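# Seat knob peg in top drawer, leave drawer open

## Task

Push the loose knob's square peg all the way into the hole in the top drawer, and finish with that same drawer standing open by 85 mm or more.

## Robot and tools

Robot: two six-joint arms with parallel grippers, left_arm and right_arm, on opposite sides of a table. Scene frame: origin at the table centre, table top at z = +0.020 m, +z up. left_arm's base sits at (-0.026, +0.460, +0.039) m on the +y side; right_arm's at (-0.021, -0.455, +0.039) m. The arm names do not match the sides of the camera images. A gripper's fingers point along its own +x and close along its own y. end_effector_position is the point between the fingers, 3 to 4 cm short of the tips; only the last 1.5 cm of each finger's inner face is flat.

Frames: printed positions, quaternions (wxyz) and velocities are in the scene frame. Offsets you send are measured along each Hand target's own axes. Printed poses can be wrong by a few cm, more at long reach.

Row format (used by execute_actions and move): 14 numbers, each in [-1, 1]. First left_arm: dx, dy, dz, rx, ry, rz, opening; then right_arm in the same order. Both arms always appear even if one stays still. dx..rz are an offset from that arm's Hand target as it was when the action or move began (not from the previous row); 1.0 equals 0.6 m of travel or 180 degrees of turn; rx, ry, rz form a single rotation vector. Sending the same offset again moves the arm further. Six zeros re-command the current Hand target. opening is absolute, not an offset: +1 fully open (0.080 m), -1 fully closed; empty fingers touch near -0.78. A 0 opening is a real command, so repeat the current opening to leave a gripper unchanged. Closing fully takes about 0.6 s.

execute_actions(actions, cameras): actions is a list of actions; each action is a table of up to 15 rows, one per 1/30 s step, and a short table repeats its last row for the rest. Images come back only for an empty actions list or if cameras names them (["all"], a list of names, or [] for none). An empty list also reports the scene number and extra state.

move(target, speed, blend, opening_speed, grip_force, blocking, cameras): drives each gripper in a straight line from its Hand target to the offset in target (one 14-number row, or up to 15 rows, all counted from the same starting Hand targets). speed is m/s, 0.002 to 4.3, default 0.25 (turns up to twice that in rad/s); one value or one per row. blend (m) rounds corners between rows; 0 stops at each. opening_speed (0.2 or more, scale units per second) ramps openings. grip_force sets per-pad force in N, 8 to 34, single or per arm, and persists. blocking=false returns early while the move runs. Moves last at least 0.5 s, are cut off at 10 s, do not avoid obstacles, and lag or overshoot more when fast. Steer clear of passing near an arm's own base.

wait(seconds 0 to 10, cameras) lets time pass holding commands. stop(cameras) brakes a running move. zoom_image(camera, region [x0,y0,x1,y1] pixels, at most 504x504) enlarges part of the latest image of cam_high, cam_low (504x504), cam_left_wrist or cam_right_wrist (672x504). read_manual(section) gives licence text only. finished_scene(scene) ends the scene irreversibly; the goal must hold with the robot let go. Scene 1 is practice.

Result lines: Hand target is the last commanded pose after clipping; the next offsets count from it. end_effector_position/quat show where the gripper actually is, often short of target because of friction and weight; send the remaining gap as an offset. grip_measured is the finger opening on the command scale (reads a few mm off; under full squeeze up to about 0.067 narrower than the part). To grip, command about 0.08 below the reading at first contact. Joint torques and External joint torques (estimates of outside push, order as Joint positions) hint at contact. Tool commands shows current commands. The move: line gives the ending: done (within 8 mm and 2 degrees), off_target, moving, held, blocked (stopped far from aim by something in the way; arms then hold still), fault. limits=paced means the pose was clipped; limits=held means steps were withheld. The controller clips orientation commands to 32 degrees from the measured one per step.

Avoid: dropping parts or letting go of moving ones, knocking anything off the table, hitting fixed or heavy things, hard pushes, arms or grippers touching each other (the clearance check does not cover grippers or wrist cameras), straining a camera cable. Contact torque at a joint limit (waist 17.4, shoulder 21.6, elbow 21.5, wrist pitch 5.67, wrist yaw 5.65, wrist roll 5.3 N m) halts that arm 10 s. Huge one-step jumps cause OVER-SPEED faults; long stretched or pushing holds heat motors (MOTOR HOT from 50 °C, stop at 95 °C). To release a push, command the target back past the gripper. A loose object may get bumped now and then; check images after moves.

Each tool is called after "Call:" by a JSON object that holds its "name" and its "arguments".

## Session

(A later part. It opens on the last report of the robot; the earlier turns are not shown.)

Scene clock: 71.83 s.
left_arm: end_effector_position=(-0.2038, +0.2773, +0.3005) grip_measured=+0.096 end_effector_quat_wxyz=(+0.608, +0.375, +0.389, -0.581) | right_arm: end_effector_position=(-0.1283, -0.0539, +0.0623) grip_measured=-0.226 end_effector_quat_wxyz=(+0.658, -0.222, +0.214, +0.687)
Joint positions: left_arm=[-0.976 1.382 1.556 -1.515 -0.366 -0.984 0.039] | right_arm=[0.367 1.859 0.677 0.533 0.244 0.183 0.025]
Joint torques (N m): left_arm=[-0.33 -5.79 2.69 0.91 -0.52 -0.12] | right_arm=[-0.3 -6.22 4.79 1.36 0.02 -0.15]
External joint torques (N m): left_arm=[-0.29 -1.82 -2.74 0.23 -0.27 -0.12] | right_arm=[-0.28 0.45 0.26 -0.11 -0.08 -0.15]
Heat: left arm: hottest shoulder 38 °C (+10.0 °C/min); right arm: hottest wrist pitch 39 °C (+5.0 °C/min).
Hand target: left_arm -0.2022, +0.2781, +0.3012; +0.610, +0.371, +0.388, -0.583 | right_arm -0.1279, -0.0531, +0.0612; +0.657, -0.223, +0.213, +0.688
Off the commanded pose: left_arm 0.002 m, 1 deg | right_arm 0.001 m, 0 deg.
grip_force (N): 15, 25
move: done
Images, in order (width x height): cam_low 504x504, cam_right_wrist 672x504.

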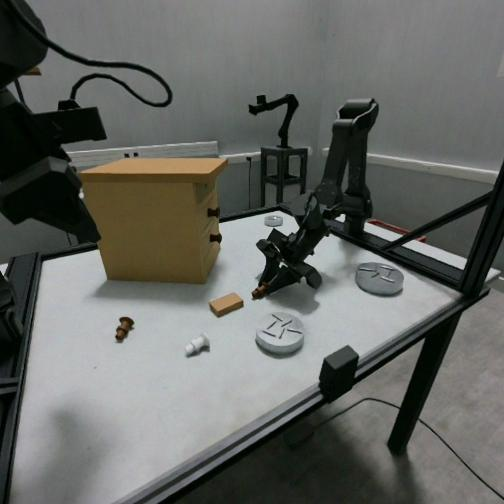

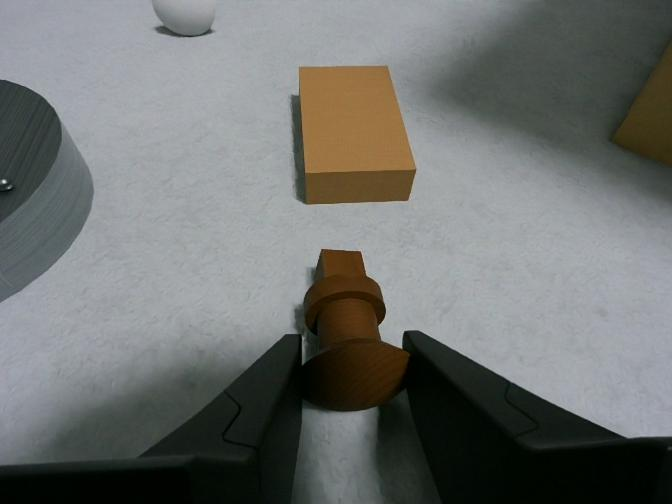

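Call:
{"name": "move", "arguments": {"target": [0, 0, 0, 0, 0, 0, 0.1, -0.0196, 0, 0.027, 0, 0, 0, -0.25], "speed": 0.04, "cameras": ["cam_low","cam_right_wrist"]}}

Call:
{"name": "zoom_image", "arguments": {"camera": "cam_low", "region": [220, 230, 330, 330]}}

Scene clock: 73.17 s.
left_arm: end_effector_position=(-0.2038, +0.2773, +0.3005) grip_measured=+0.096 end_effector_quat_wxyz=(+0.608, +0.375, +0.389, -0.581) | right_arm: end_effector_position=(-0.1272, -0.0570, +0.0733) grip_measured=-0.226 end_effector_quat_wxyz=(+0.656, -0.231, +0.218, +0.684)
Joint positions: left_arm=[-0.976 1.382 1.556 -1.515 -0.366 -0.984 0.039] | right_arm=[0.367 1.803 0.69 0.443 0.244 0.183 0.025]
Joint torques (N m): left_arm=[-0.32 -5.8 2.68 0.91 -0.52 -0.12] | right_arm=[-0.19 -8.39 5.82 1.1 0.06 -0.16]
External joint torques (N m): left_arm=[-0.32 -1.74 -2.74 0.26 -0.26 -0.12] | right_arm=[-0.22 -1.9 1.04 -0.34 -0.04 -0.17]
Heat: left arm: hottest shoulder 38 °C (+10.1 °C/min); right arm: hottest wrist pitch 39 °C (+5.1 °C/min).
Hand target: left_arm -0.2022, +0.2781, +0.3012; +0.610, +0.371, +0.388, -0.583 | right_arm -0.1279, -0.0531, +0.0812; +0.657, -0.223, +0.213, +0.688
Off the commanded pose: left_arm 0.002 m, 1 deg | right_arm 0.009 m, 1 deg.
grip_force (N): 15, 25
move: off_target (right_arm)
Images, in order (width x height): cam_low 504x504, cam_right_wrist 672x504.

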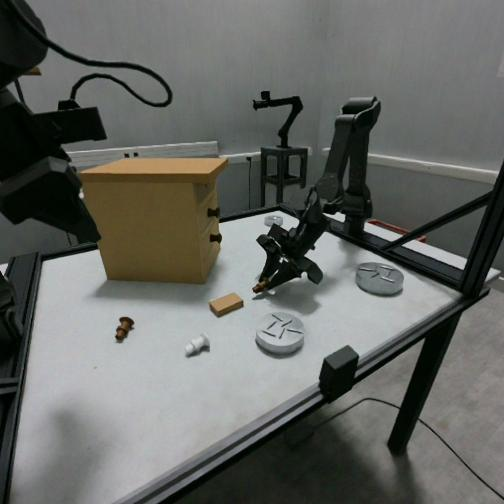

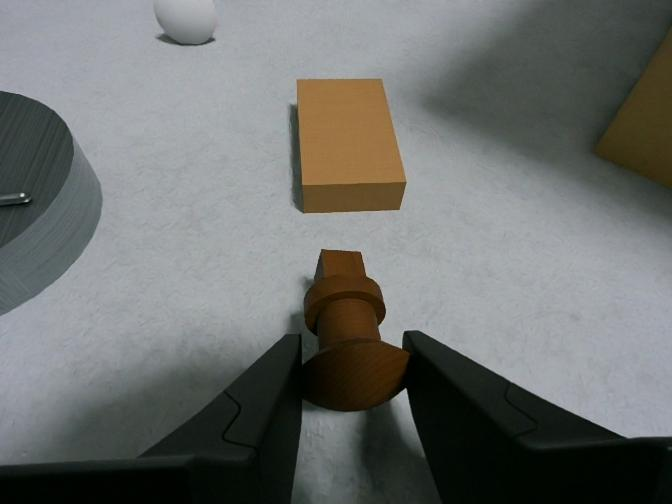

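Scaled by 4.582 from the camera's 504x504 image, which has a finer 720x720 frame.

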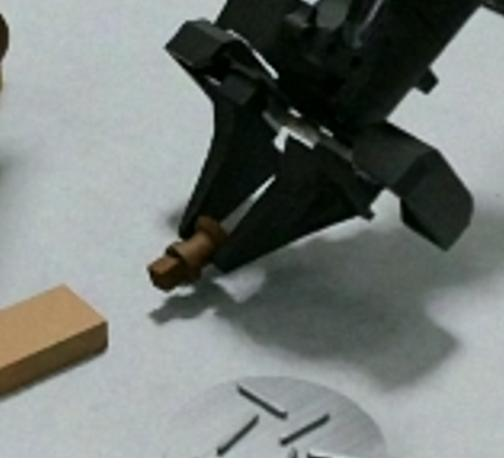

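Call:
{"name": "move", "arguments": {"target": [[0,0,0,0,0,0,0.1,-0.098,0,0.1348,0,0,0,-0.25],[0,0,0,0,0,0,0.1,-0.1597,-0.21,0.1555,0.1004,-0.0587,-0.1708,-0.25]], "speed": 0.15, "blend": [0.04,0], "cameras": ["all"]}}

Scene clock: 78.87 s.
left_arm: end_effector_position=(-0.2038, +0.2773, +0.3005) grip_measured=+0.096 end_effector_quat_wxyz=(+0.608, +0.375, +0.389, -0.581) | right_arm: end_effector_position=(-0.0024, -0.0690, +0.2093) grip_measured=-0.226 end_effector_quat_wxyz=(+0.856, -0.112, +0.192, +0.467)
Joint positions: left_arm=[-0.976 1.382 1.556 -1.515 -0.366 -0.984 0.039] | right_arm=[0.217 1.444 0.829 0.025 0.681 0.385 0.025]
Joint torques (N m): left_arm=[-0.34 -5.79 2.7 0.91 -0.52 -0.11] | right_arm=[-0.12 -6.8 5.86 1.41 0.39 0.19]
External joint torques (N m): left_arm=[-0.35 -1.85 -2.7 0.24 -0.25 -0.11] | right_arm=[-0.1 -1.43 -0.39 -0.01 0.17 0.19]
Heat: left arm: hottest shoulder 37 °C (+9.0 °C/min); right arm: hottest wrist pitch 38 °C (+3.0 °C/min).
Hand target: left_arm -0.2022, +0.2781, +0.3012; +0.610, +0.371, +0.388, -0.583 | right_arm -0.0009, -0.0702, +0.2130; +0.858, -0.104, +0.190, +0.466
Off the commanded pose: left_arm 0.002 m, 1 deg | right_arm 0.004 m, 1 deg.
grip_force (N): 15, 25
move: done

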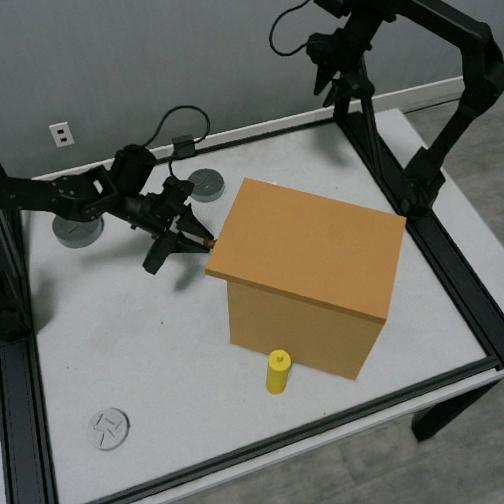

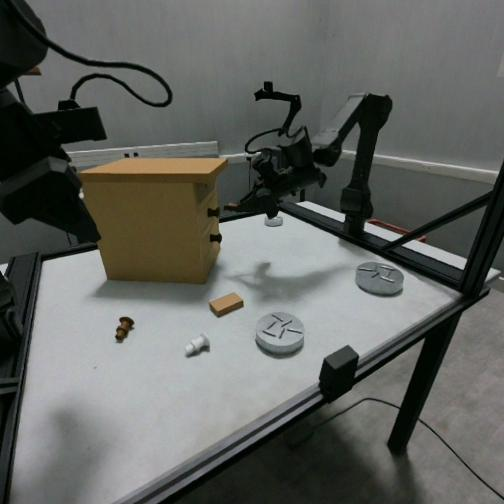

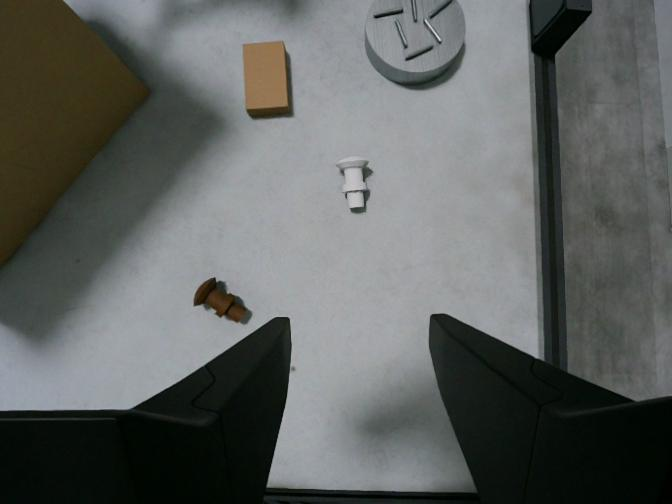

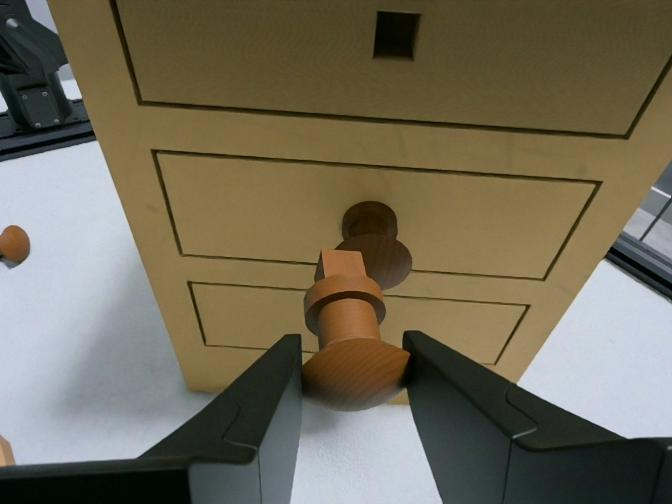

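Call:
{"name": "zoom_image", "arguments": {"camera": "cam_right_wrist", "region": [290, 230, 410, 320]}}

Call:
{"name": "zoom_image", "arguments": {"camera": "cam_right_wrist", "region": [340, 0, 440, 75]}}

Call:
{"name": "zoom_image", "arguments": {"camera": "cam_low", "region": [190, 130, 330, 270]}}

Scaled by 4.200 from the camera's 672x504 image, which has a finer 960x720 frame.

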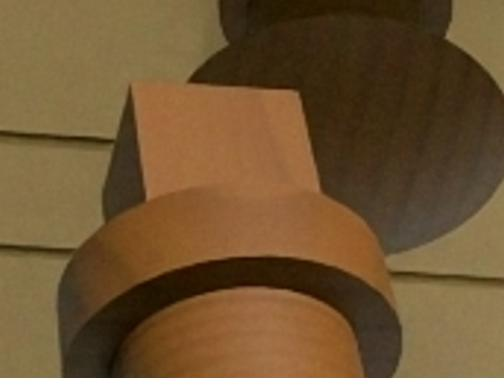

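Scaled by 5.040 from the camera's 672x504 image, which has a finer 960x720 frame.

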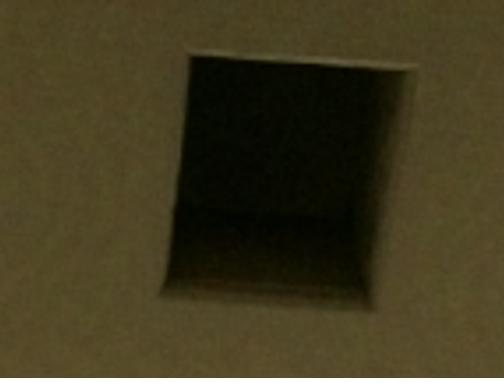

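Scaled by 3.600 from the camera's 504x504 image, which has a finer 720x720 frame.

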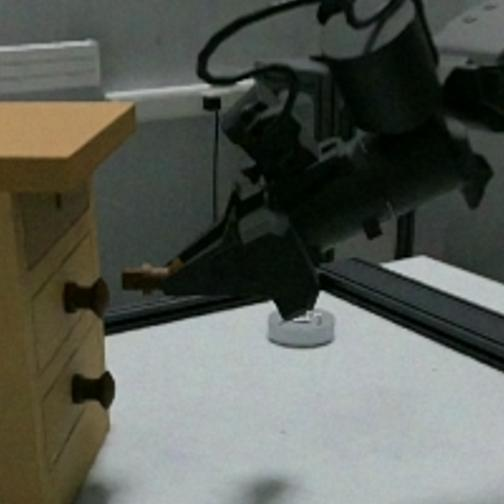

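Call:
{"name": "zoom_image", "arguments": {"camera": "cam_low", "region": [195, 185, 265, 255]}}

Scaled by 7.200 from the camera's 504x504 image, which has a finer 720x720 frame.

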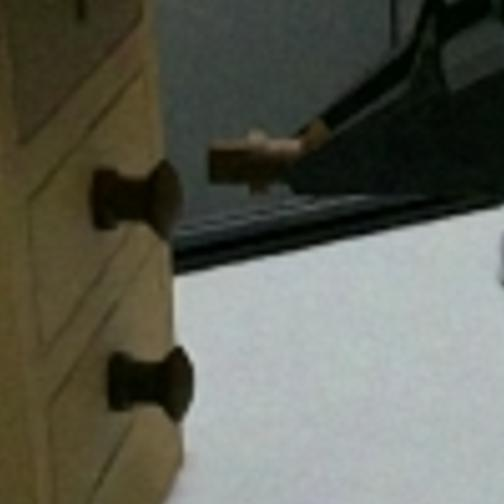

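Call:
{"name": "move", "arguments": {"target": [0,0,0,0,0,0,0.1,-0.0108,-0.0087,0.0968,-0.0085,0.0023,-0.0507,-0.25], "speed": 0.08, "cameras": ["cam_low","cam_right_wrist"]}}

Call:
{"name": "zoom_image", "arguments": {"camera": "cam_low", "region": [180, 160, 250, 230]}}

Call:
{"name": "zoom_image", "arguments": {"camera": "cam_right_wrist", "region": [270, 130, 430, 290]}}

Scene clock: 84.97 s.
left_arm: end_effector_position=(-0.2038, +0.2773, +0.3005) grip_measured=+0.096 end_effector_quat_wxyz=(+0.608, +0.375, +0.389, -0.581) | right_arm: end_effector_position=(+0.0126, -0.0593, +0.2647) grip_measured=-0.226 end_effector_quat_wxyz=(+0.888, -0.138, +0.179, +0.401)
Joint positions: left_arm=[-0.976 1.382 1.556 -1.515 -0.366 -0.984 0.039] | right_arm=[0.214 1.492 1.116 -0.303 0.821 0.421 0.025]
Joint torques (N m): left_arm=[-0.33 -5.8 2.69 0.91 -0.52 -0.11] | right_arm=[-0.13 -5.62 7.66 0.85 0.47 0.19]
External joint torques (N m): left_arm=[-0.37 -1.75 -2.74 0.26 -0.25 -0.11] | right_arm=[-0.1 0.27 1.21 -0.46 0.18 0.19]
Heat: left arm: hottest shoulder 37 °C (+9.0 °C/min); right arm: hottest wrist pitch 39 °C (+4.0 °C/min).
Hand target: left_arm -0.2022, +0.2781, +0.3012; +0.610, +0.371, +0.388, -0.583 | right_arm +0.0136, -0.0573, +0.2683; +0.890, -0.132, +0.178, +0.398
Off the commanded pose: left_arm 0.002 m, 1 deg | right_arm 0.004 m, 1 deg.
grip_force (N): 15, 25
move: done
Images, in order (width x height): cam_low 504x504, cam_right_wrist 672x504.

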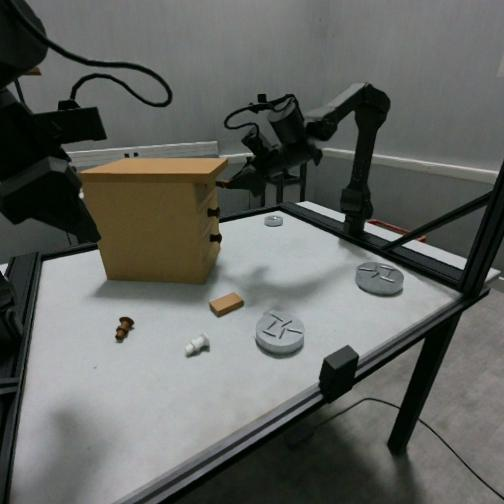

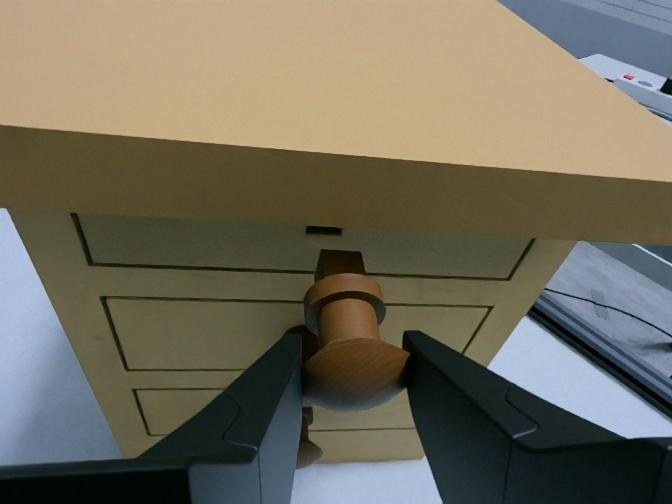

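Scaled by 7.200 from the camera's 504x504 image, which has a finer 720x720 frame.

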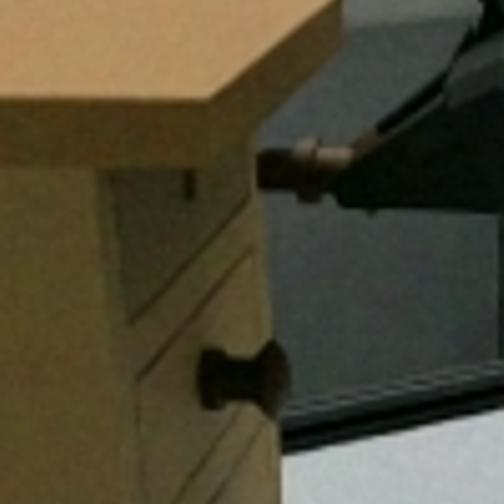

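Scaled by 3.150 from the camera's 672x504 image, which has a finer 960x720 frame.

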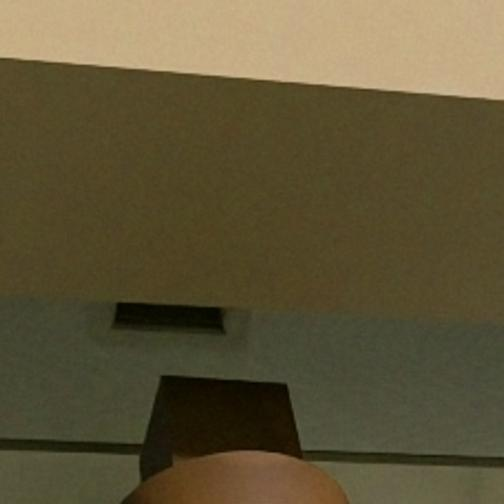

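Call:
{"name": "zoom_image", "arguments": {"camera": "cam_low", "region": [196, 170, 232, 206]}}

Scaled by 14.000 from the camera's 504x504 image, which has a finer 720x720 frame.

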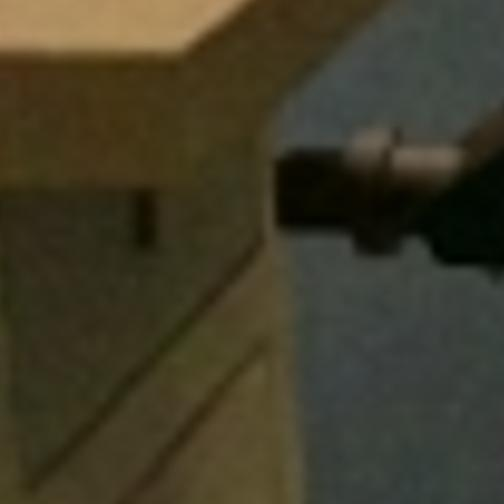

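Call:
{"name": "move", "arguments": {"target": [0,0,0,0,0,0,0.1,0.0254,0.0050,0.0088,0,0,0,-0.25], "speed": 0.04, "cameras": ["cam_low","cam_right_wrist"]}}

Call:
{"name": "zoom_image", "arguments": {"camera": "cam_low", "region": [196, 170, 232, 206]}}

Call:
{"name": "zoom_image", "arguments": {"camera": "cam_right_wrist", "region": [270, 190, 430, 350]}}

Scene clock: 89.47 s.
left_arm: end_effector_position=(-0.2038, +0.2773, +0.3005) grip_measured=+0.096 end_effector_quat_wxyz=(+0.608, +0.375, +0.389, -0.581) | right_arm: end_effector_position=(+0.0216, -0.0464, +0.2627) grip_measured=-0.226 end_effector_quat_wxyz=(+0.890, -0.136, +0.180, +0.397)
Joint positions: left_arm=[-0.976 1.382 1.556 -1.515 -0.366 -0.984 0.039] | right_arm=[0.18 1.537 1.147 -0.272 0.8 0.4 0.025]
Joint torques (N m): left_arm=[-0.32 -5.79 2.69 0.91 -0.52 -0.11] | right_arm=[-0.13 -6 7.94 1.32 0.28 -0.09]
External joint torques (N m): left_arm=[-0.36 -1.78 -2.74 0.24 -0.25 -0.11] | right_arm=[-0.12 0.14 1.52 0 -0.01 -0.1]
Heat: left arm: hottest shoulder 36 °C (+8.1 °C/min); right arm: hottest wrist pitch 39 °C (+4.0 °C/min).
Hand target: left_arm -0.2022, +0.2781, +0.3012; +0.610, +0.371, +0.388, -0.583 | right_arm +0.0218, -0.0433, +0.2664; +0.890, -0.132, +0.178, +0.398
Off the commanded pose: left_arm 0.002 m, 1 deg | right_arm 0.005 m, 1 deg.
grip_force (N): 15, 25
move: done
Images, in order (width x height): cam_low 504x504, cam_right_wrist 672x504.

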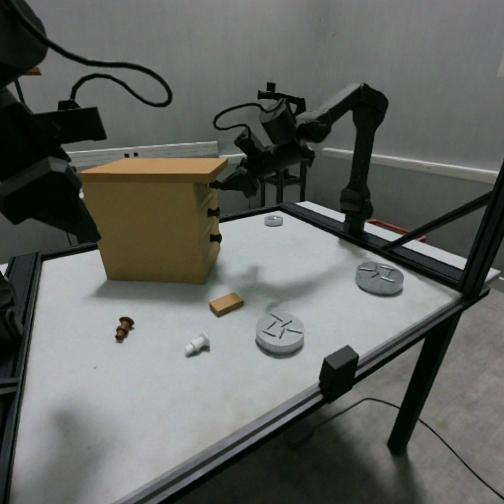

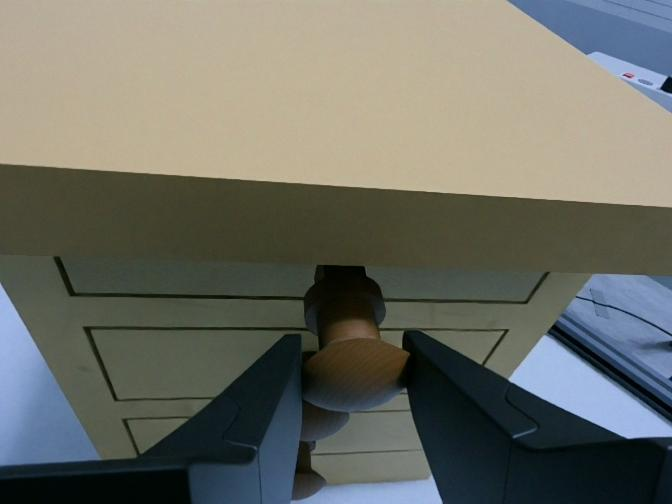

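Scaled by 14.000 from the camera's 504x504 image, which has a finer 720x720 frame.

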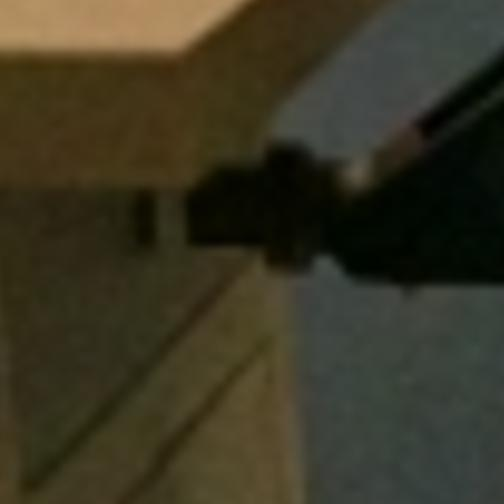

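Scaled by 3.150 from the camera's 672x504 image, which has a finer 960x720 frame.

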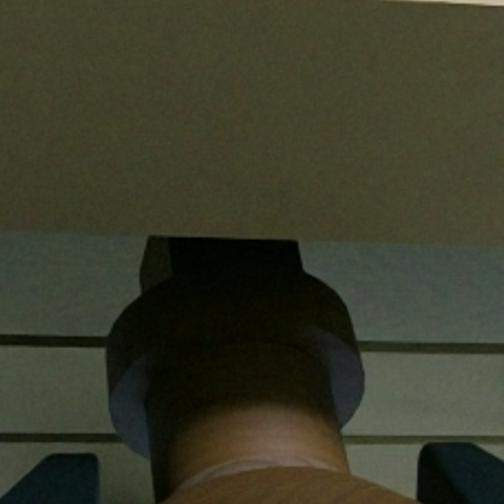

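Call:
{"name": "move", "arguments": {"target": [0,0,0,0,0,0,0.1,0.0094,0.0045,0.0035,-0.0014,-0.0003,0.0035,-0.25], "speed": 0.03, "cameras": ["cam_low","cam_right_wrist"]}}

Call:
{"name": "zoom_image", "arguments": {"camera": "cam_low", "region": [196, 170, 232, 206]}}

Scene clock: 91.53 s.
left_arm: end_effector_position=(-0.2038, +0.2773, +0.3005) grip_measured=+0.096 end_effector_quat_wxyz=(+0.608, +0.375, +0.389, -0.581) | right_arm: end_effector_position=(+0.0233, -0.0401, +0.2620) grip_measured=-0.226 end_effector_quat_wxyz=(+0.887, -0.137, +0.179, +0.402)
Joint positions: left_arm=[-0.976 1.382 1.556 -1.515 -0.366 -0.984 0.039] | right_arm=[0.168 1.553 1.157 -0.251 0.781 0.38 0.025]
Joint torques (N m): left_arm=[-0.33 -5.8 2.69 0.91 -0.52 -0.11] | right_arm=[-0.15 -6.04 7.86 1.28 0.2 -0.11]
External joint torques (N m): left_arm=[-0.33 -1.71 -2.77 0.25 -0.26 -0.11] | right_arm=[-0.15 0.22 1.47 -0.05 -0.07 -0.12]
Heat: left arm: hottest shoulder 36 °C (+8.1 °C/min); right arm: hottest elbow 38 °C (+3.0 °C/min).
Hand target: left_arm -0.2022, +0.2781, +0.3012; +0.610, +0.371, +0.388, -0.583 | right_arm +0.0237, -0.0370, +0.2658; +0.888, -0.132, +0.178, +0.404
Off the commanded pose: left_arm 0.002 m, 1 deg | right_arm 0.005 m, 1 deg.
grip_force (N): 15, 25
move: done
Images, in order (width x height): cam_low 504x504, cam_right_wrist 672x504.

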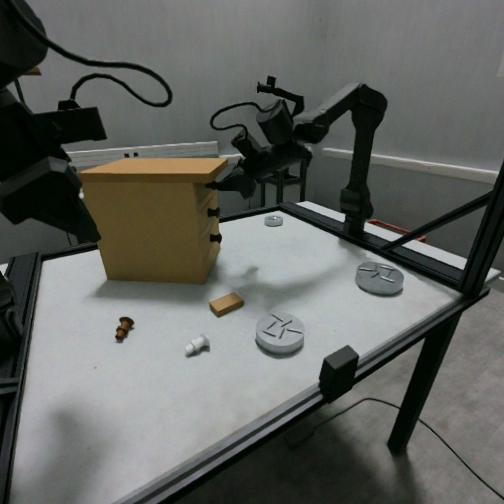

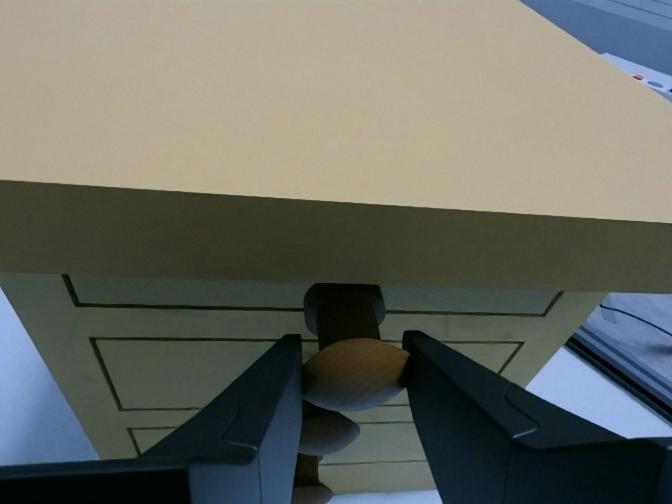

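Scaled by 14.000 from the camera's 504x504 image, which has a finer 720x720 frame.

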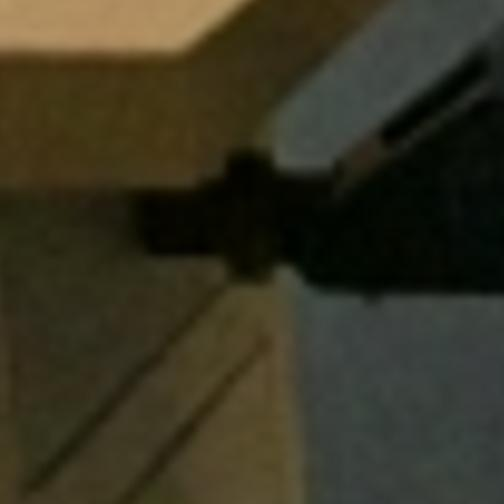

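Call:
{"name": "zoom_image", "arguments": {"camera": "cam_right_wrist", "region": [40, 250, 200, 350]}}

Call:
{"name": "zoom_image", "arguments": {"camera": "cam_right_wrist", "region": [460, 260, 620, 360]}}

Call:
{"name": "zoom_image", "arguments": {"camera": "cam_right_wrist", "region": [290, 270, 410, 350]}}

Scaled by 3.150 from the camera's 672x504 image, which has a finer 960x720 frame.

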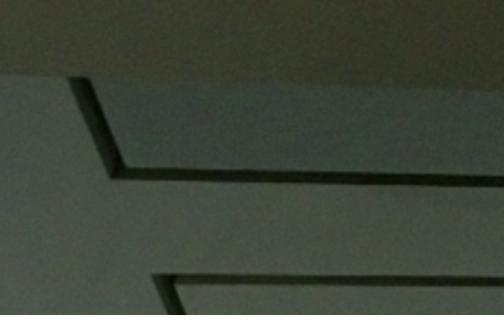

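Scaled by 3.150 from the camera's 672x504 image, which has a finer 960x720 frame.

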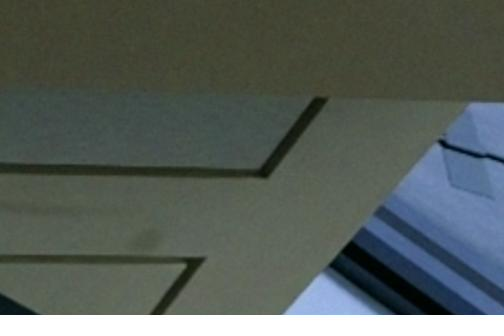

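Scaled by 4.200 from the camera's 672x504 image, which has a finer 960x720 frame.

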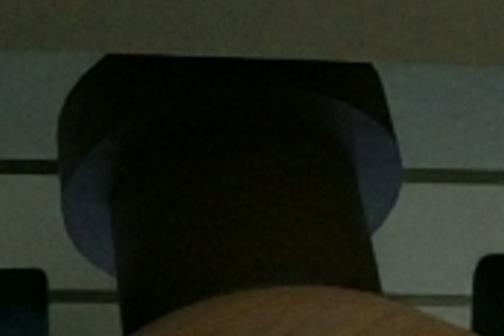

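Call:
{"name": "move", "arguments": {"target": [0,0,0,0,0,0,0.1,-0.0043,-0.0067,-0.0027,0,0,0,-0.25], "speed": 0.03, "cameras": ["cam_right_wrist"]}}

Call:
{"name": "zoom_image", "arguments": {"camera": "cam_right_wrist", "region": [40, 250, 200, 350]}}

Call:
{"name": "zoom_image", "arguments": {"camera": "cam_right_wrist", "region": [460, 260, 620, 360]}}

Scene clock: 94.77 s.
left_arm: end_effector_position=(-0.2038, +0.2773, +0.3005) grip_measured=+0.096 end_effector_quat_wxyz=(+0.608, +0.375, +0.389, -0.581) | right_arm: end_effector_position=(+0.0238, -0.0400, +0.2621) grip_measured=-0.226 end_effector_quat_wxyz=(+0.887, -0.137, +0.179, +0.402)
Joint positions: left_arm=[-0.976 1.382 1.556 -1.515 -0.366 -0.984 0.039] | right_arm=[0.167 1.553 1.157 -0.251 0.779 0.379 0.025]
Joint torques (N m): left_arm=[-0.33 -5.79 2.7 0.91 -0.52 -0.12] | right_arm=[-0.17 -8.48 5.91 1.32 0.33 -0.15]
External joint torques (N m): left_arm=[-0.35 -1.75 -2.74 0.25 -0.25 -0.12] | right_arm=[-0.16 -2.13 -0.54 -0.02 0.06 -0.16]
Heat: left arm: hottest shoulder 36 °C (+7.0 °C/min); right arm: hottest elbow 38 °C (+3.0 °C/min).
Hand target: left_arm -0.2022, +0.2781, +0.3012; +0.610, +0.371, +0.388, -0.583 | right_arm +0.0250, -0.0419, +0.2659; +0.888, -0.132, +0.177, +0.403
Off the commanded pose: left_arm 0.002 m, 1 deg | right_arm 0.004 m, 1 deg.
grip_force (N): 15, 25
move: done
Images, in order (width x height): cam_right_wrist 672x504.

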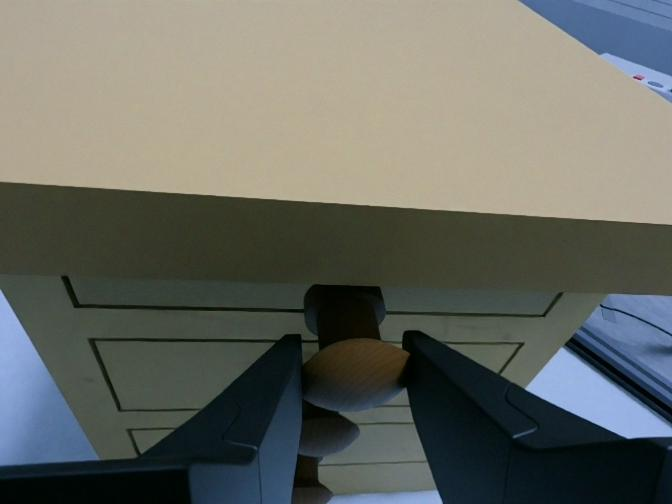

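Scaled by 3.150 from the camera's 672x504 image, which has a finer 960x720 frame.

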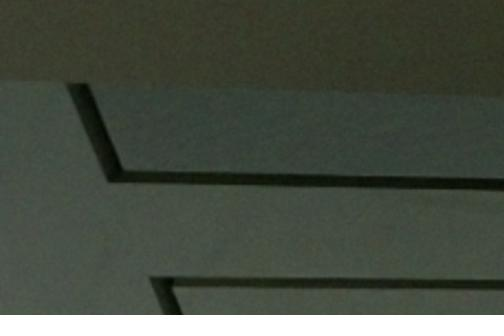

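Scaled by 3.150 from the camera's 672x504 image, which has a finer 960x720 frame.

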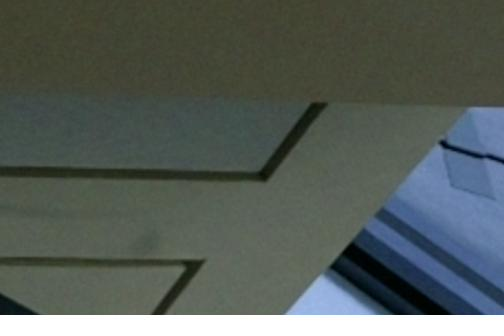

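Call:
{"name": "move", "arguments": {"target": [0,0,0,0,0,0,0.1,-0.0028,-0.0041,-0.0018,0,0,0,-0.25], "speed": 0.03, "cameras": []}}

Scene clock: 95.67 s.
left_arm: end_effector_position=(-0.2038, +0.2773, +0.3005) grip_measured=+0.096 end_effector_quat_wxyz=(+0.608, +0.375, +0.389, -0.581) | right_arm: end_effector_position=(+0.0244, -0.0432, +0.2625) grip_measured=-0.226 end_effector_quat_wxyz=(+0.887, -0.136, +0.179, +0.402)
Joint positions: left_arm=[-0.976 1.382 1.556 -1.515 -0.366 -0.984 0.039] | right_arm=[0.166 1.54 1.145 -0.251 0.779 0.378 0.025]
Joint torques (N m): left_arm=[-0.33 -5.8 2.69 0.91 -0.52 -0.11] | right_arm=[-0.27 -8.38 5.9 1.34 0.23 -0.18]
External joint torques (N m): left_arm=[-0.31 -1.79 -2.72 0.25 -0.26 -0.11] | right_arm=[-0.3 -2.22 -0.5 0.01 -0.03 -0.19]
Heat: left arm: hottest shoulder 36 °C (+7.0 °C/min); right arm: hottest elbow 38 °C (+3.0 °C/min).
Hand target: left_arm -0.2022, +0.2781, +0.3012; +0.610, +0.371, +0.388, -0.583 | right_arm +0.0255, -0.0450, +0.2658; +0.888, -0.132, +0.178, +0.404
Off the commanded pose: left_arm 0.002 m, 1 deg | right_arm 0.004 m, 1 deg.
grip_force (N): 15, 25
move: done
No camera images: "cameras" was empty.

Call:
{"name": "move", "arguments": {"target": [0,0,0,0,0,0,0.1,0.0070,0.0074,0.0041,0,0,0,-0.25], "speed": 0.03, "cameras": ["cam_right_wrist","cam_low"]}}

Call:
{"name": "zoom_image", "arguments": {"camera": "cam_low", "region": [196, 170, 232, 206]}}

Call:
{"name": "zoom_image", "arguments": {"camera": "cam_right_wrist", "region": [40, 250, 200, 350]}}

Call:
{"name": "zoom_image", "arguments": {"camera": "cam_right_wrist", "region": [460, 260, 620, 360]}}

Scene clock: 97.00 s.
left_arm: end_effector_position=(-0.2038, +0.2773, +0.3005) grip_measured=+0.096 end_effector_quat_wxyz=(+0.608, +0.375, +0.389, -0.581) | right_arm: end_effector_position=(+0.0247, -0.0415, +0.2618) grip_measured=-0.226 end_effector_quat_wxyz=(+0.887, -0.137, +0.180, +0.402)
Joint positions: left_arm=[-0.976 1.382 1.556 -1.515 -0.366 -0.984 0.039] | right_arm=[0.164 1.547 1.15 -0.249 0.777 0.377 0.025]
Joint torques (N m): left_arm=[-0.33 -5.79 2.69 0.91 -0.52 -0.11] | right_arm=[-0.41 -6.24 7.83 1.37 0.27 -0.13]
External joint torques (N m): left_arm=[-0.33 -1.76 -2.76 0.24 -0.26 -0.12] | right_arm=[-0.42 -0.03 1.42 0.03 0.01 -0.14]
Heat: left arm: hottest shoulder 36 °C (+6.0 °C/min); right arm: hottest elbow 38 °C (+3.0 °C/min).
Hand target: left_arm -0.2022, +0.2781, +0.3012; +0.610, +0.371, +0.388, -0.583 | right_arm +0.0252, -0.0384, +0.2657; +0.888, -0.132, +0.178, +0.404
Off the commanded pose: left_arm 0.002 m, 1 deg | right_arm 0.005 m, 1 deg.
grip_force (N): 15, 25
move: done
Images, in order (width x height): cam_low 504x504, cam_right_wrist 672x504.

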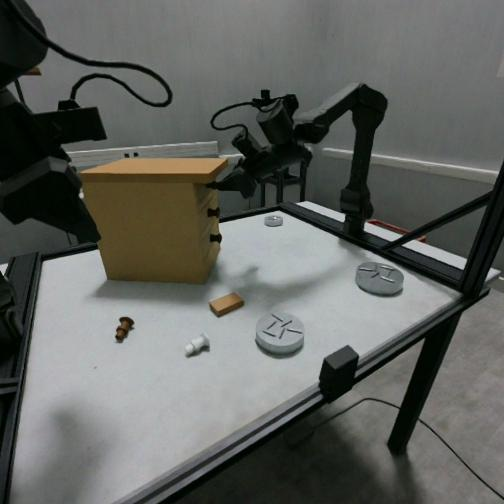

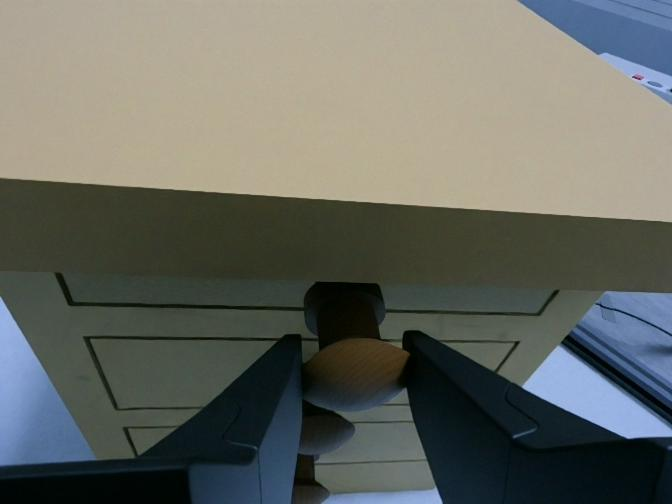

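Scaled by 14.000 from the camera's 504x504 image, which has a finer 720x720 frame.

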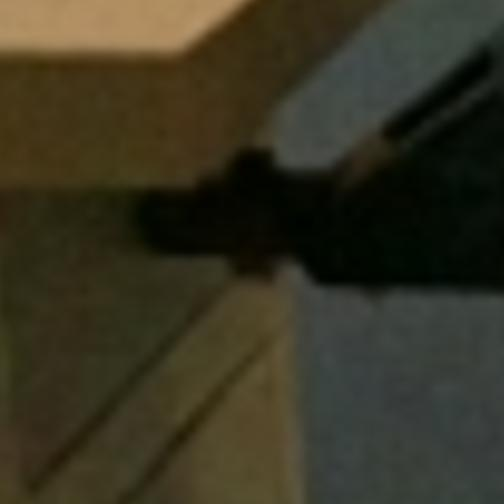

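Scaled by 3.150 from the camera's 672x504 image, which has a finer 960x720 frame.

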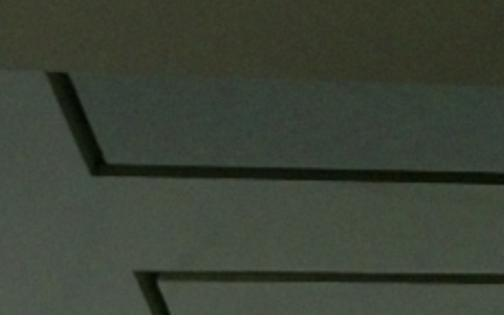

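Scaled by 3.150 from the camera's 672x504 image, which has a finer 960x720 frame.

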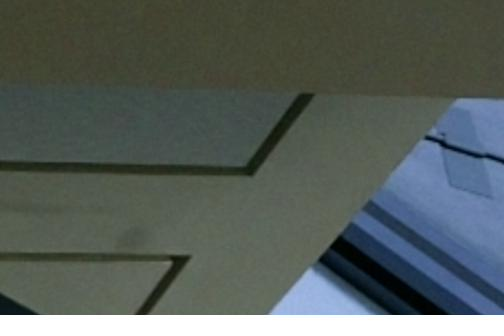

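Call:
{"name": "move", "arguments": {"target": [0,0,0,0,0,0,0.1,0.00604,0,0.00283,0,0,0,-0.25], "speed": 0.03, "cameras": ["cam_low","cam_right_wrist"]}}

Scene clock: 98.93 s.
left_arm: end_effector_position=(-0.2038, +0.2773, +0.3005) grip_measured=+0.096 end_effector_quat_wxyz=(+0.608, +0.375, +0.389, -0.581) | right_arm: end_effector_position=(+0.0273, -0.0385, +0.2624) grip_measured=-0.226 end_effector_quat_wxyz=(+0.887, -0.136, +0.179, +0.402)
Joint positions: left_arm=[-0.976 1.382 1.556 -1.515 -0.366 -0.984 0.039] | right_arm=[0.155 1.555 1.158 -0.242 0.77 0.369 0.025]
Joint torques (N m): left_arm=[-0.32 -5.79 2.69 0.91 -0.52 -0.11] | right_arm=[-0.2 -6.02 7.66 1.31 0.23 -0.12]
External joint torques (N m): left_arm=[-0.31 -1.77 -2.75 0.23 -0.26 -0.11] | right_arm=[-0.25 0.26 1.27 -0.03 -0.02 -0.13]
Heat: left arm: hottest shoulder 36 °C (+6.0 °C/min); right arm: hottest elbow 38 °C (+3.0 °C/min).
Hand target: left_arm -0.2022, +0.2781, +0.3012; +0.610, +0.371, +0.388, -0.583 | right_arm +0.0277, -0.0353, +0.2658; +0.888, -0.132, +0.178, +0.404
Off the commanded pose: left_arm 0.002 m, 1 deg | right_arm 0.005 m, 1 deg.
grip_force (N): 15, 25
move: done
Images, in order (width x height): cam_low 504x504, cam_right_wrist 672x504.

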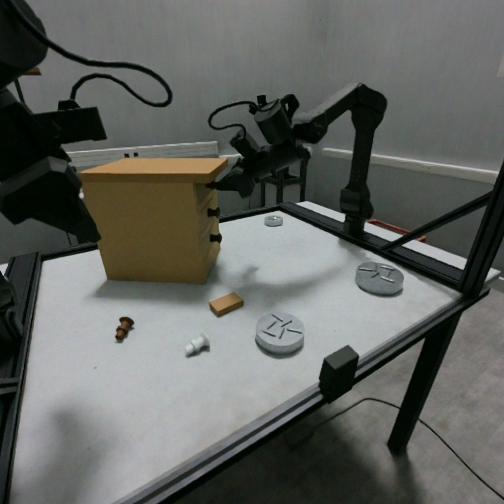

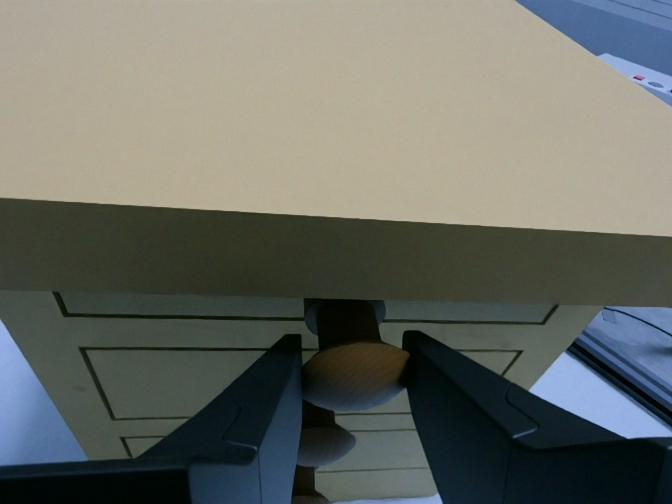

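Call:
{"name": "zoom_image", "arguments": {"camera": "cam_low", "region": [196, 170, 232, 206]}}

Call:
{"name": "zoom_image", "arguments": {"camera": "cam_right_wrist", "region": [270, 280, 430, 400]}}

Scaled by 14.000 from the camera's 504x504 image, which has a finer 720x720 frame.

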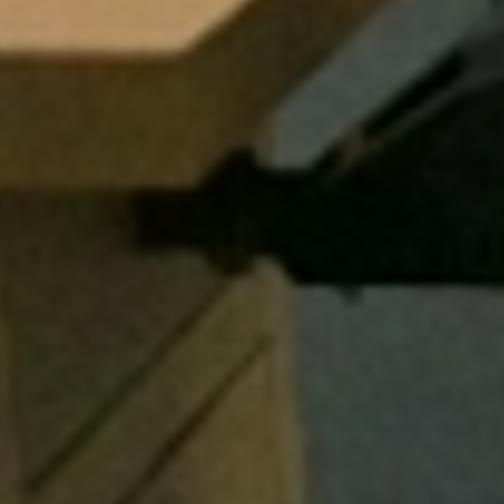

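Scaled by 3.150 from the camera's 672x504 image, which has a finer 960x720 frame.

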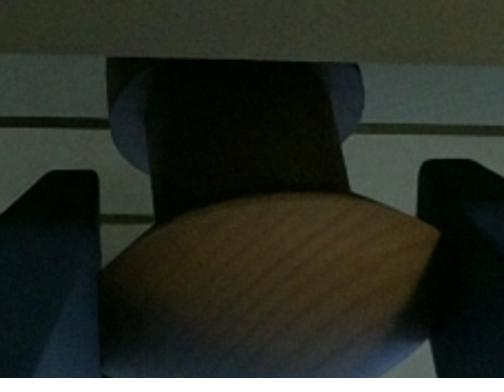

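Call:
{"name": "move", "arguments": {"target": [0,0,0,0,0,0,0.1,0.00604,0,0.00283,0,0,0,-0.25], "speed": 0.03, "cameras": ["cam_low","cam_right_wrist"]}}

Call:
{"name": "zoom_image", "arguments": {"camera": "cam_low", "region": [196, 170, 232, 206]}}

Call:
{"name": "zoom_image", "arguments": {"camera": "cam_right_wrist", "region": [270, 280, 430, 400]}}

Scene clock: 100.03 s.
left_arm: end_effector_position=(-0.2038, +0.2773, +0.3005) grip_measured=+0.096 end_effector_quat_wxyz=(+0.608, +0.375, +0.389, -0.581) | right_arm: end_effector_position=(+0.0293, -0.0363, +0.2620) grip_measured=-0.226 end_effector_quat_wxyz=(+0.887, -0.138, +0.179, +0.402)
Joint positions: left_arm=[-0.976 1.382 1.556 -1.515 -0.366 -0.984 0.039] | right_arm=[0.148 1.563 1.165 -0.238 0.765 0.362 0.025]
Joint torques (N m): left_arm=[-0.33 -5.8 2.68 0.91 -0.52 -0.11] | right_arm=[-0.36 -5.94 7.93 1.51 0.18 -0.11]
External joint torques (N m): left_arm=[-0.33 -1.75 -2.74 0.25 -0.26 -0.11] | right_arm=[-0.37 0.44 1.49 0.16 -0.07 -0.12]
Heat: left arm: hottest shoulder 36 °C (+6.1 °C/min); right arm: hottest elbow 38 °C (+3.0 °C/min).
Hand target: left_arm -0.2022, +0.2781, +0.3012; +0.610, +0.371, +0.388, -0.583 | right_arm +0.0302, -0.0323, +0.2658; +0.888, -0.132, +0.178, +0.404
Off the commanded pose: left_arm 0.002 m, 1 deg | right_arm 0.006 m, 1 deg.
grip_force (N): 15, 25
move: done
Images, in order (width x height): cam_low 504x504, cam_right_wrist 672x504.

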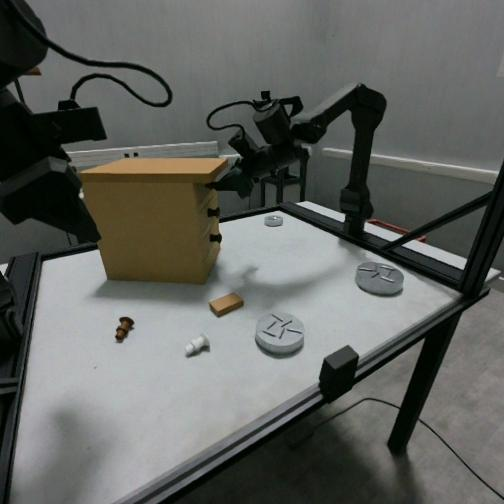

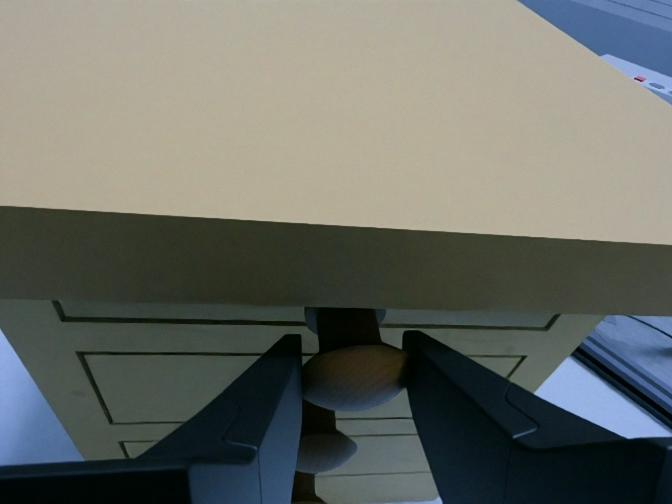

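Scaled by 14.000 from the camera's 504x504 image, which has a finer 720x720 frame.

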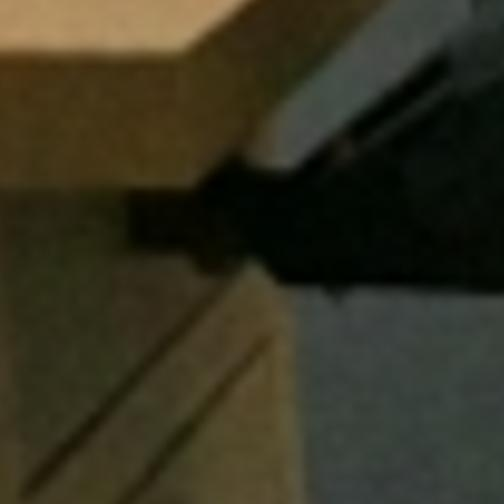

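Scaled by 3.150 from the camera's 672x504 image, which has a finer 960x720 frame.

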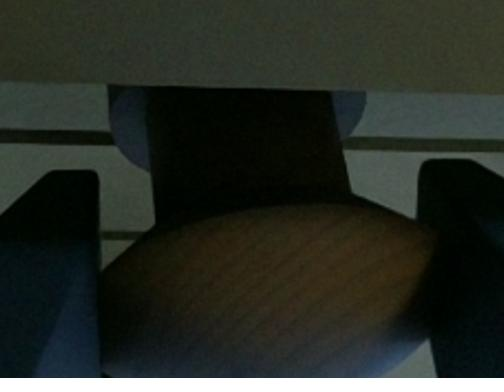

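Call:
{"name": "zoom_image", "arguments": {"camera": "cam_right_wrist", "region": [295, 295, 395, 370]}}

Call:
{"name": "zoom_image", "arguments": {"camera": "cam_low", "region": [200, 176, 220, 196]}}

Scaled by 5.040 from the camera's 672x504 image, which has a finer 960x720 frame.

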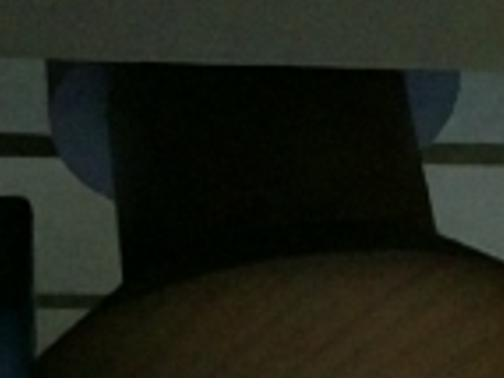

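Scaled by 25.200 from the camera's 504x504 image, which has a finer 720x720 frame.

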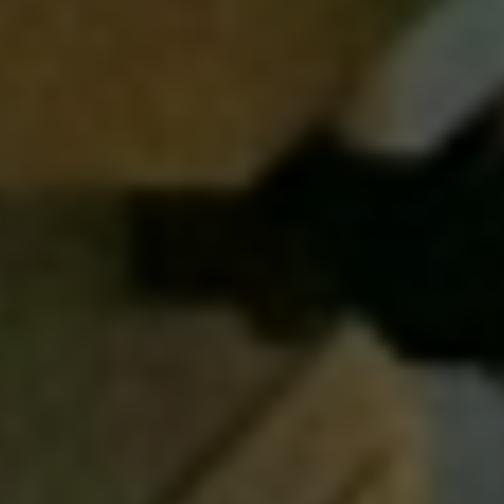

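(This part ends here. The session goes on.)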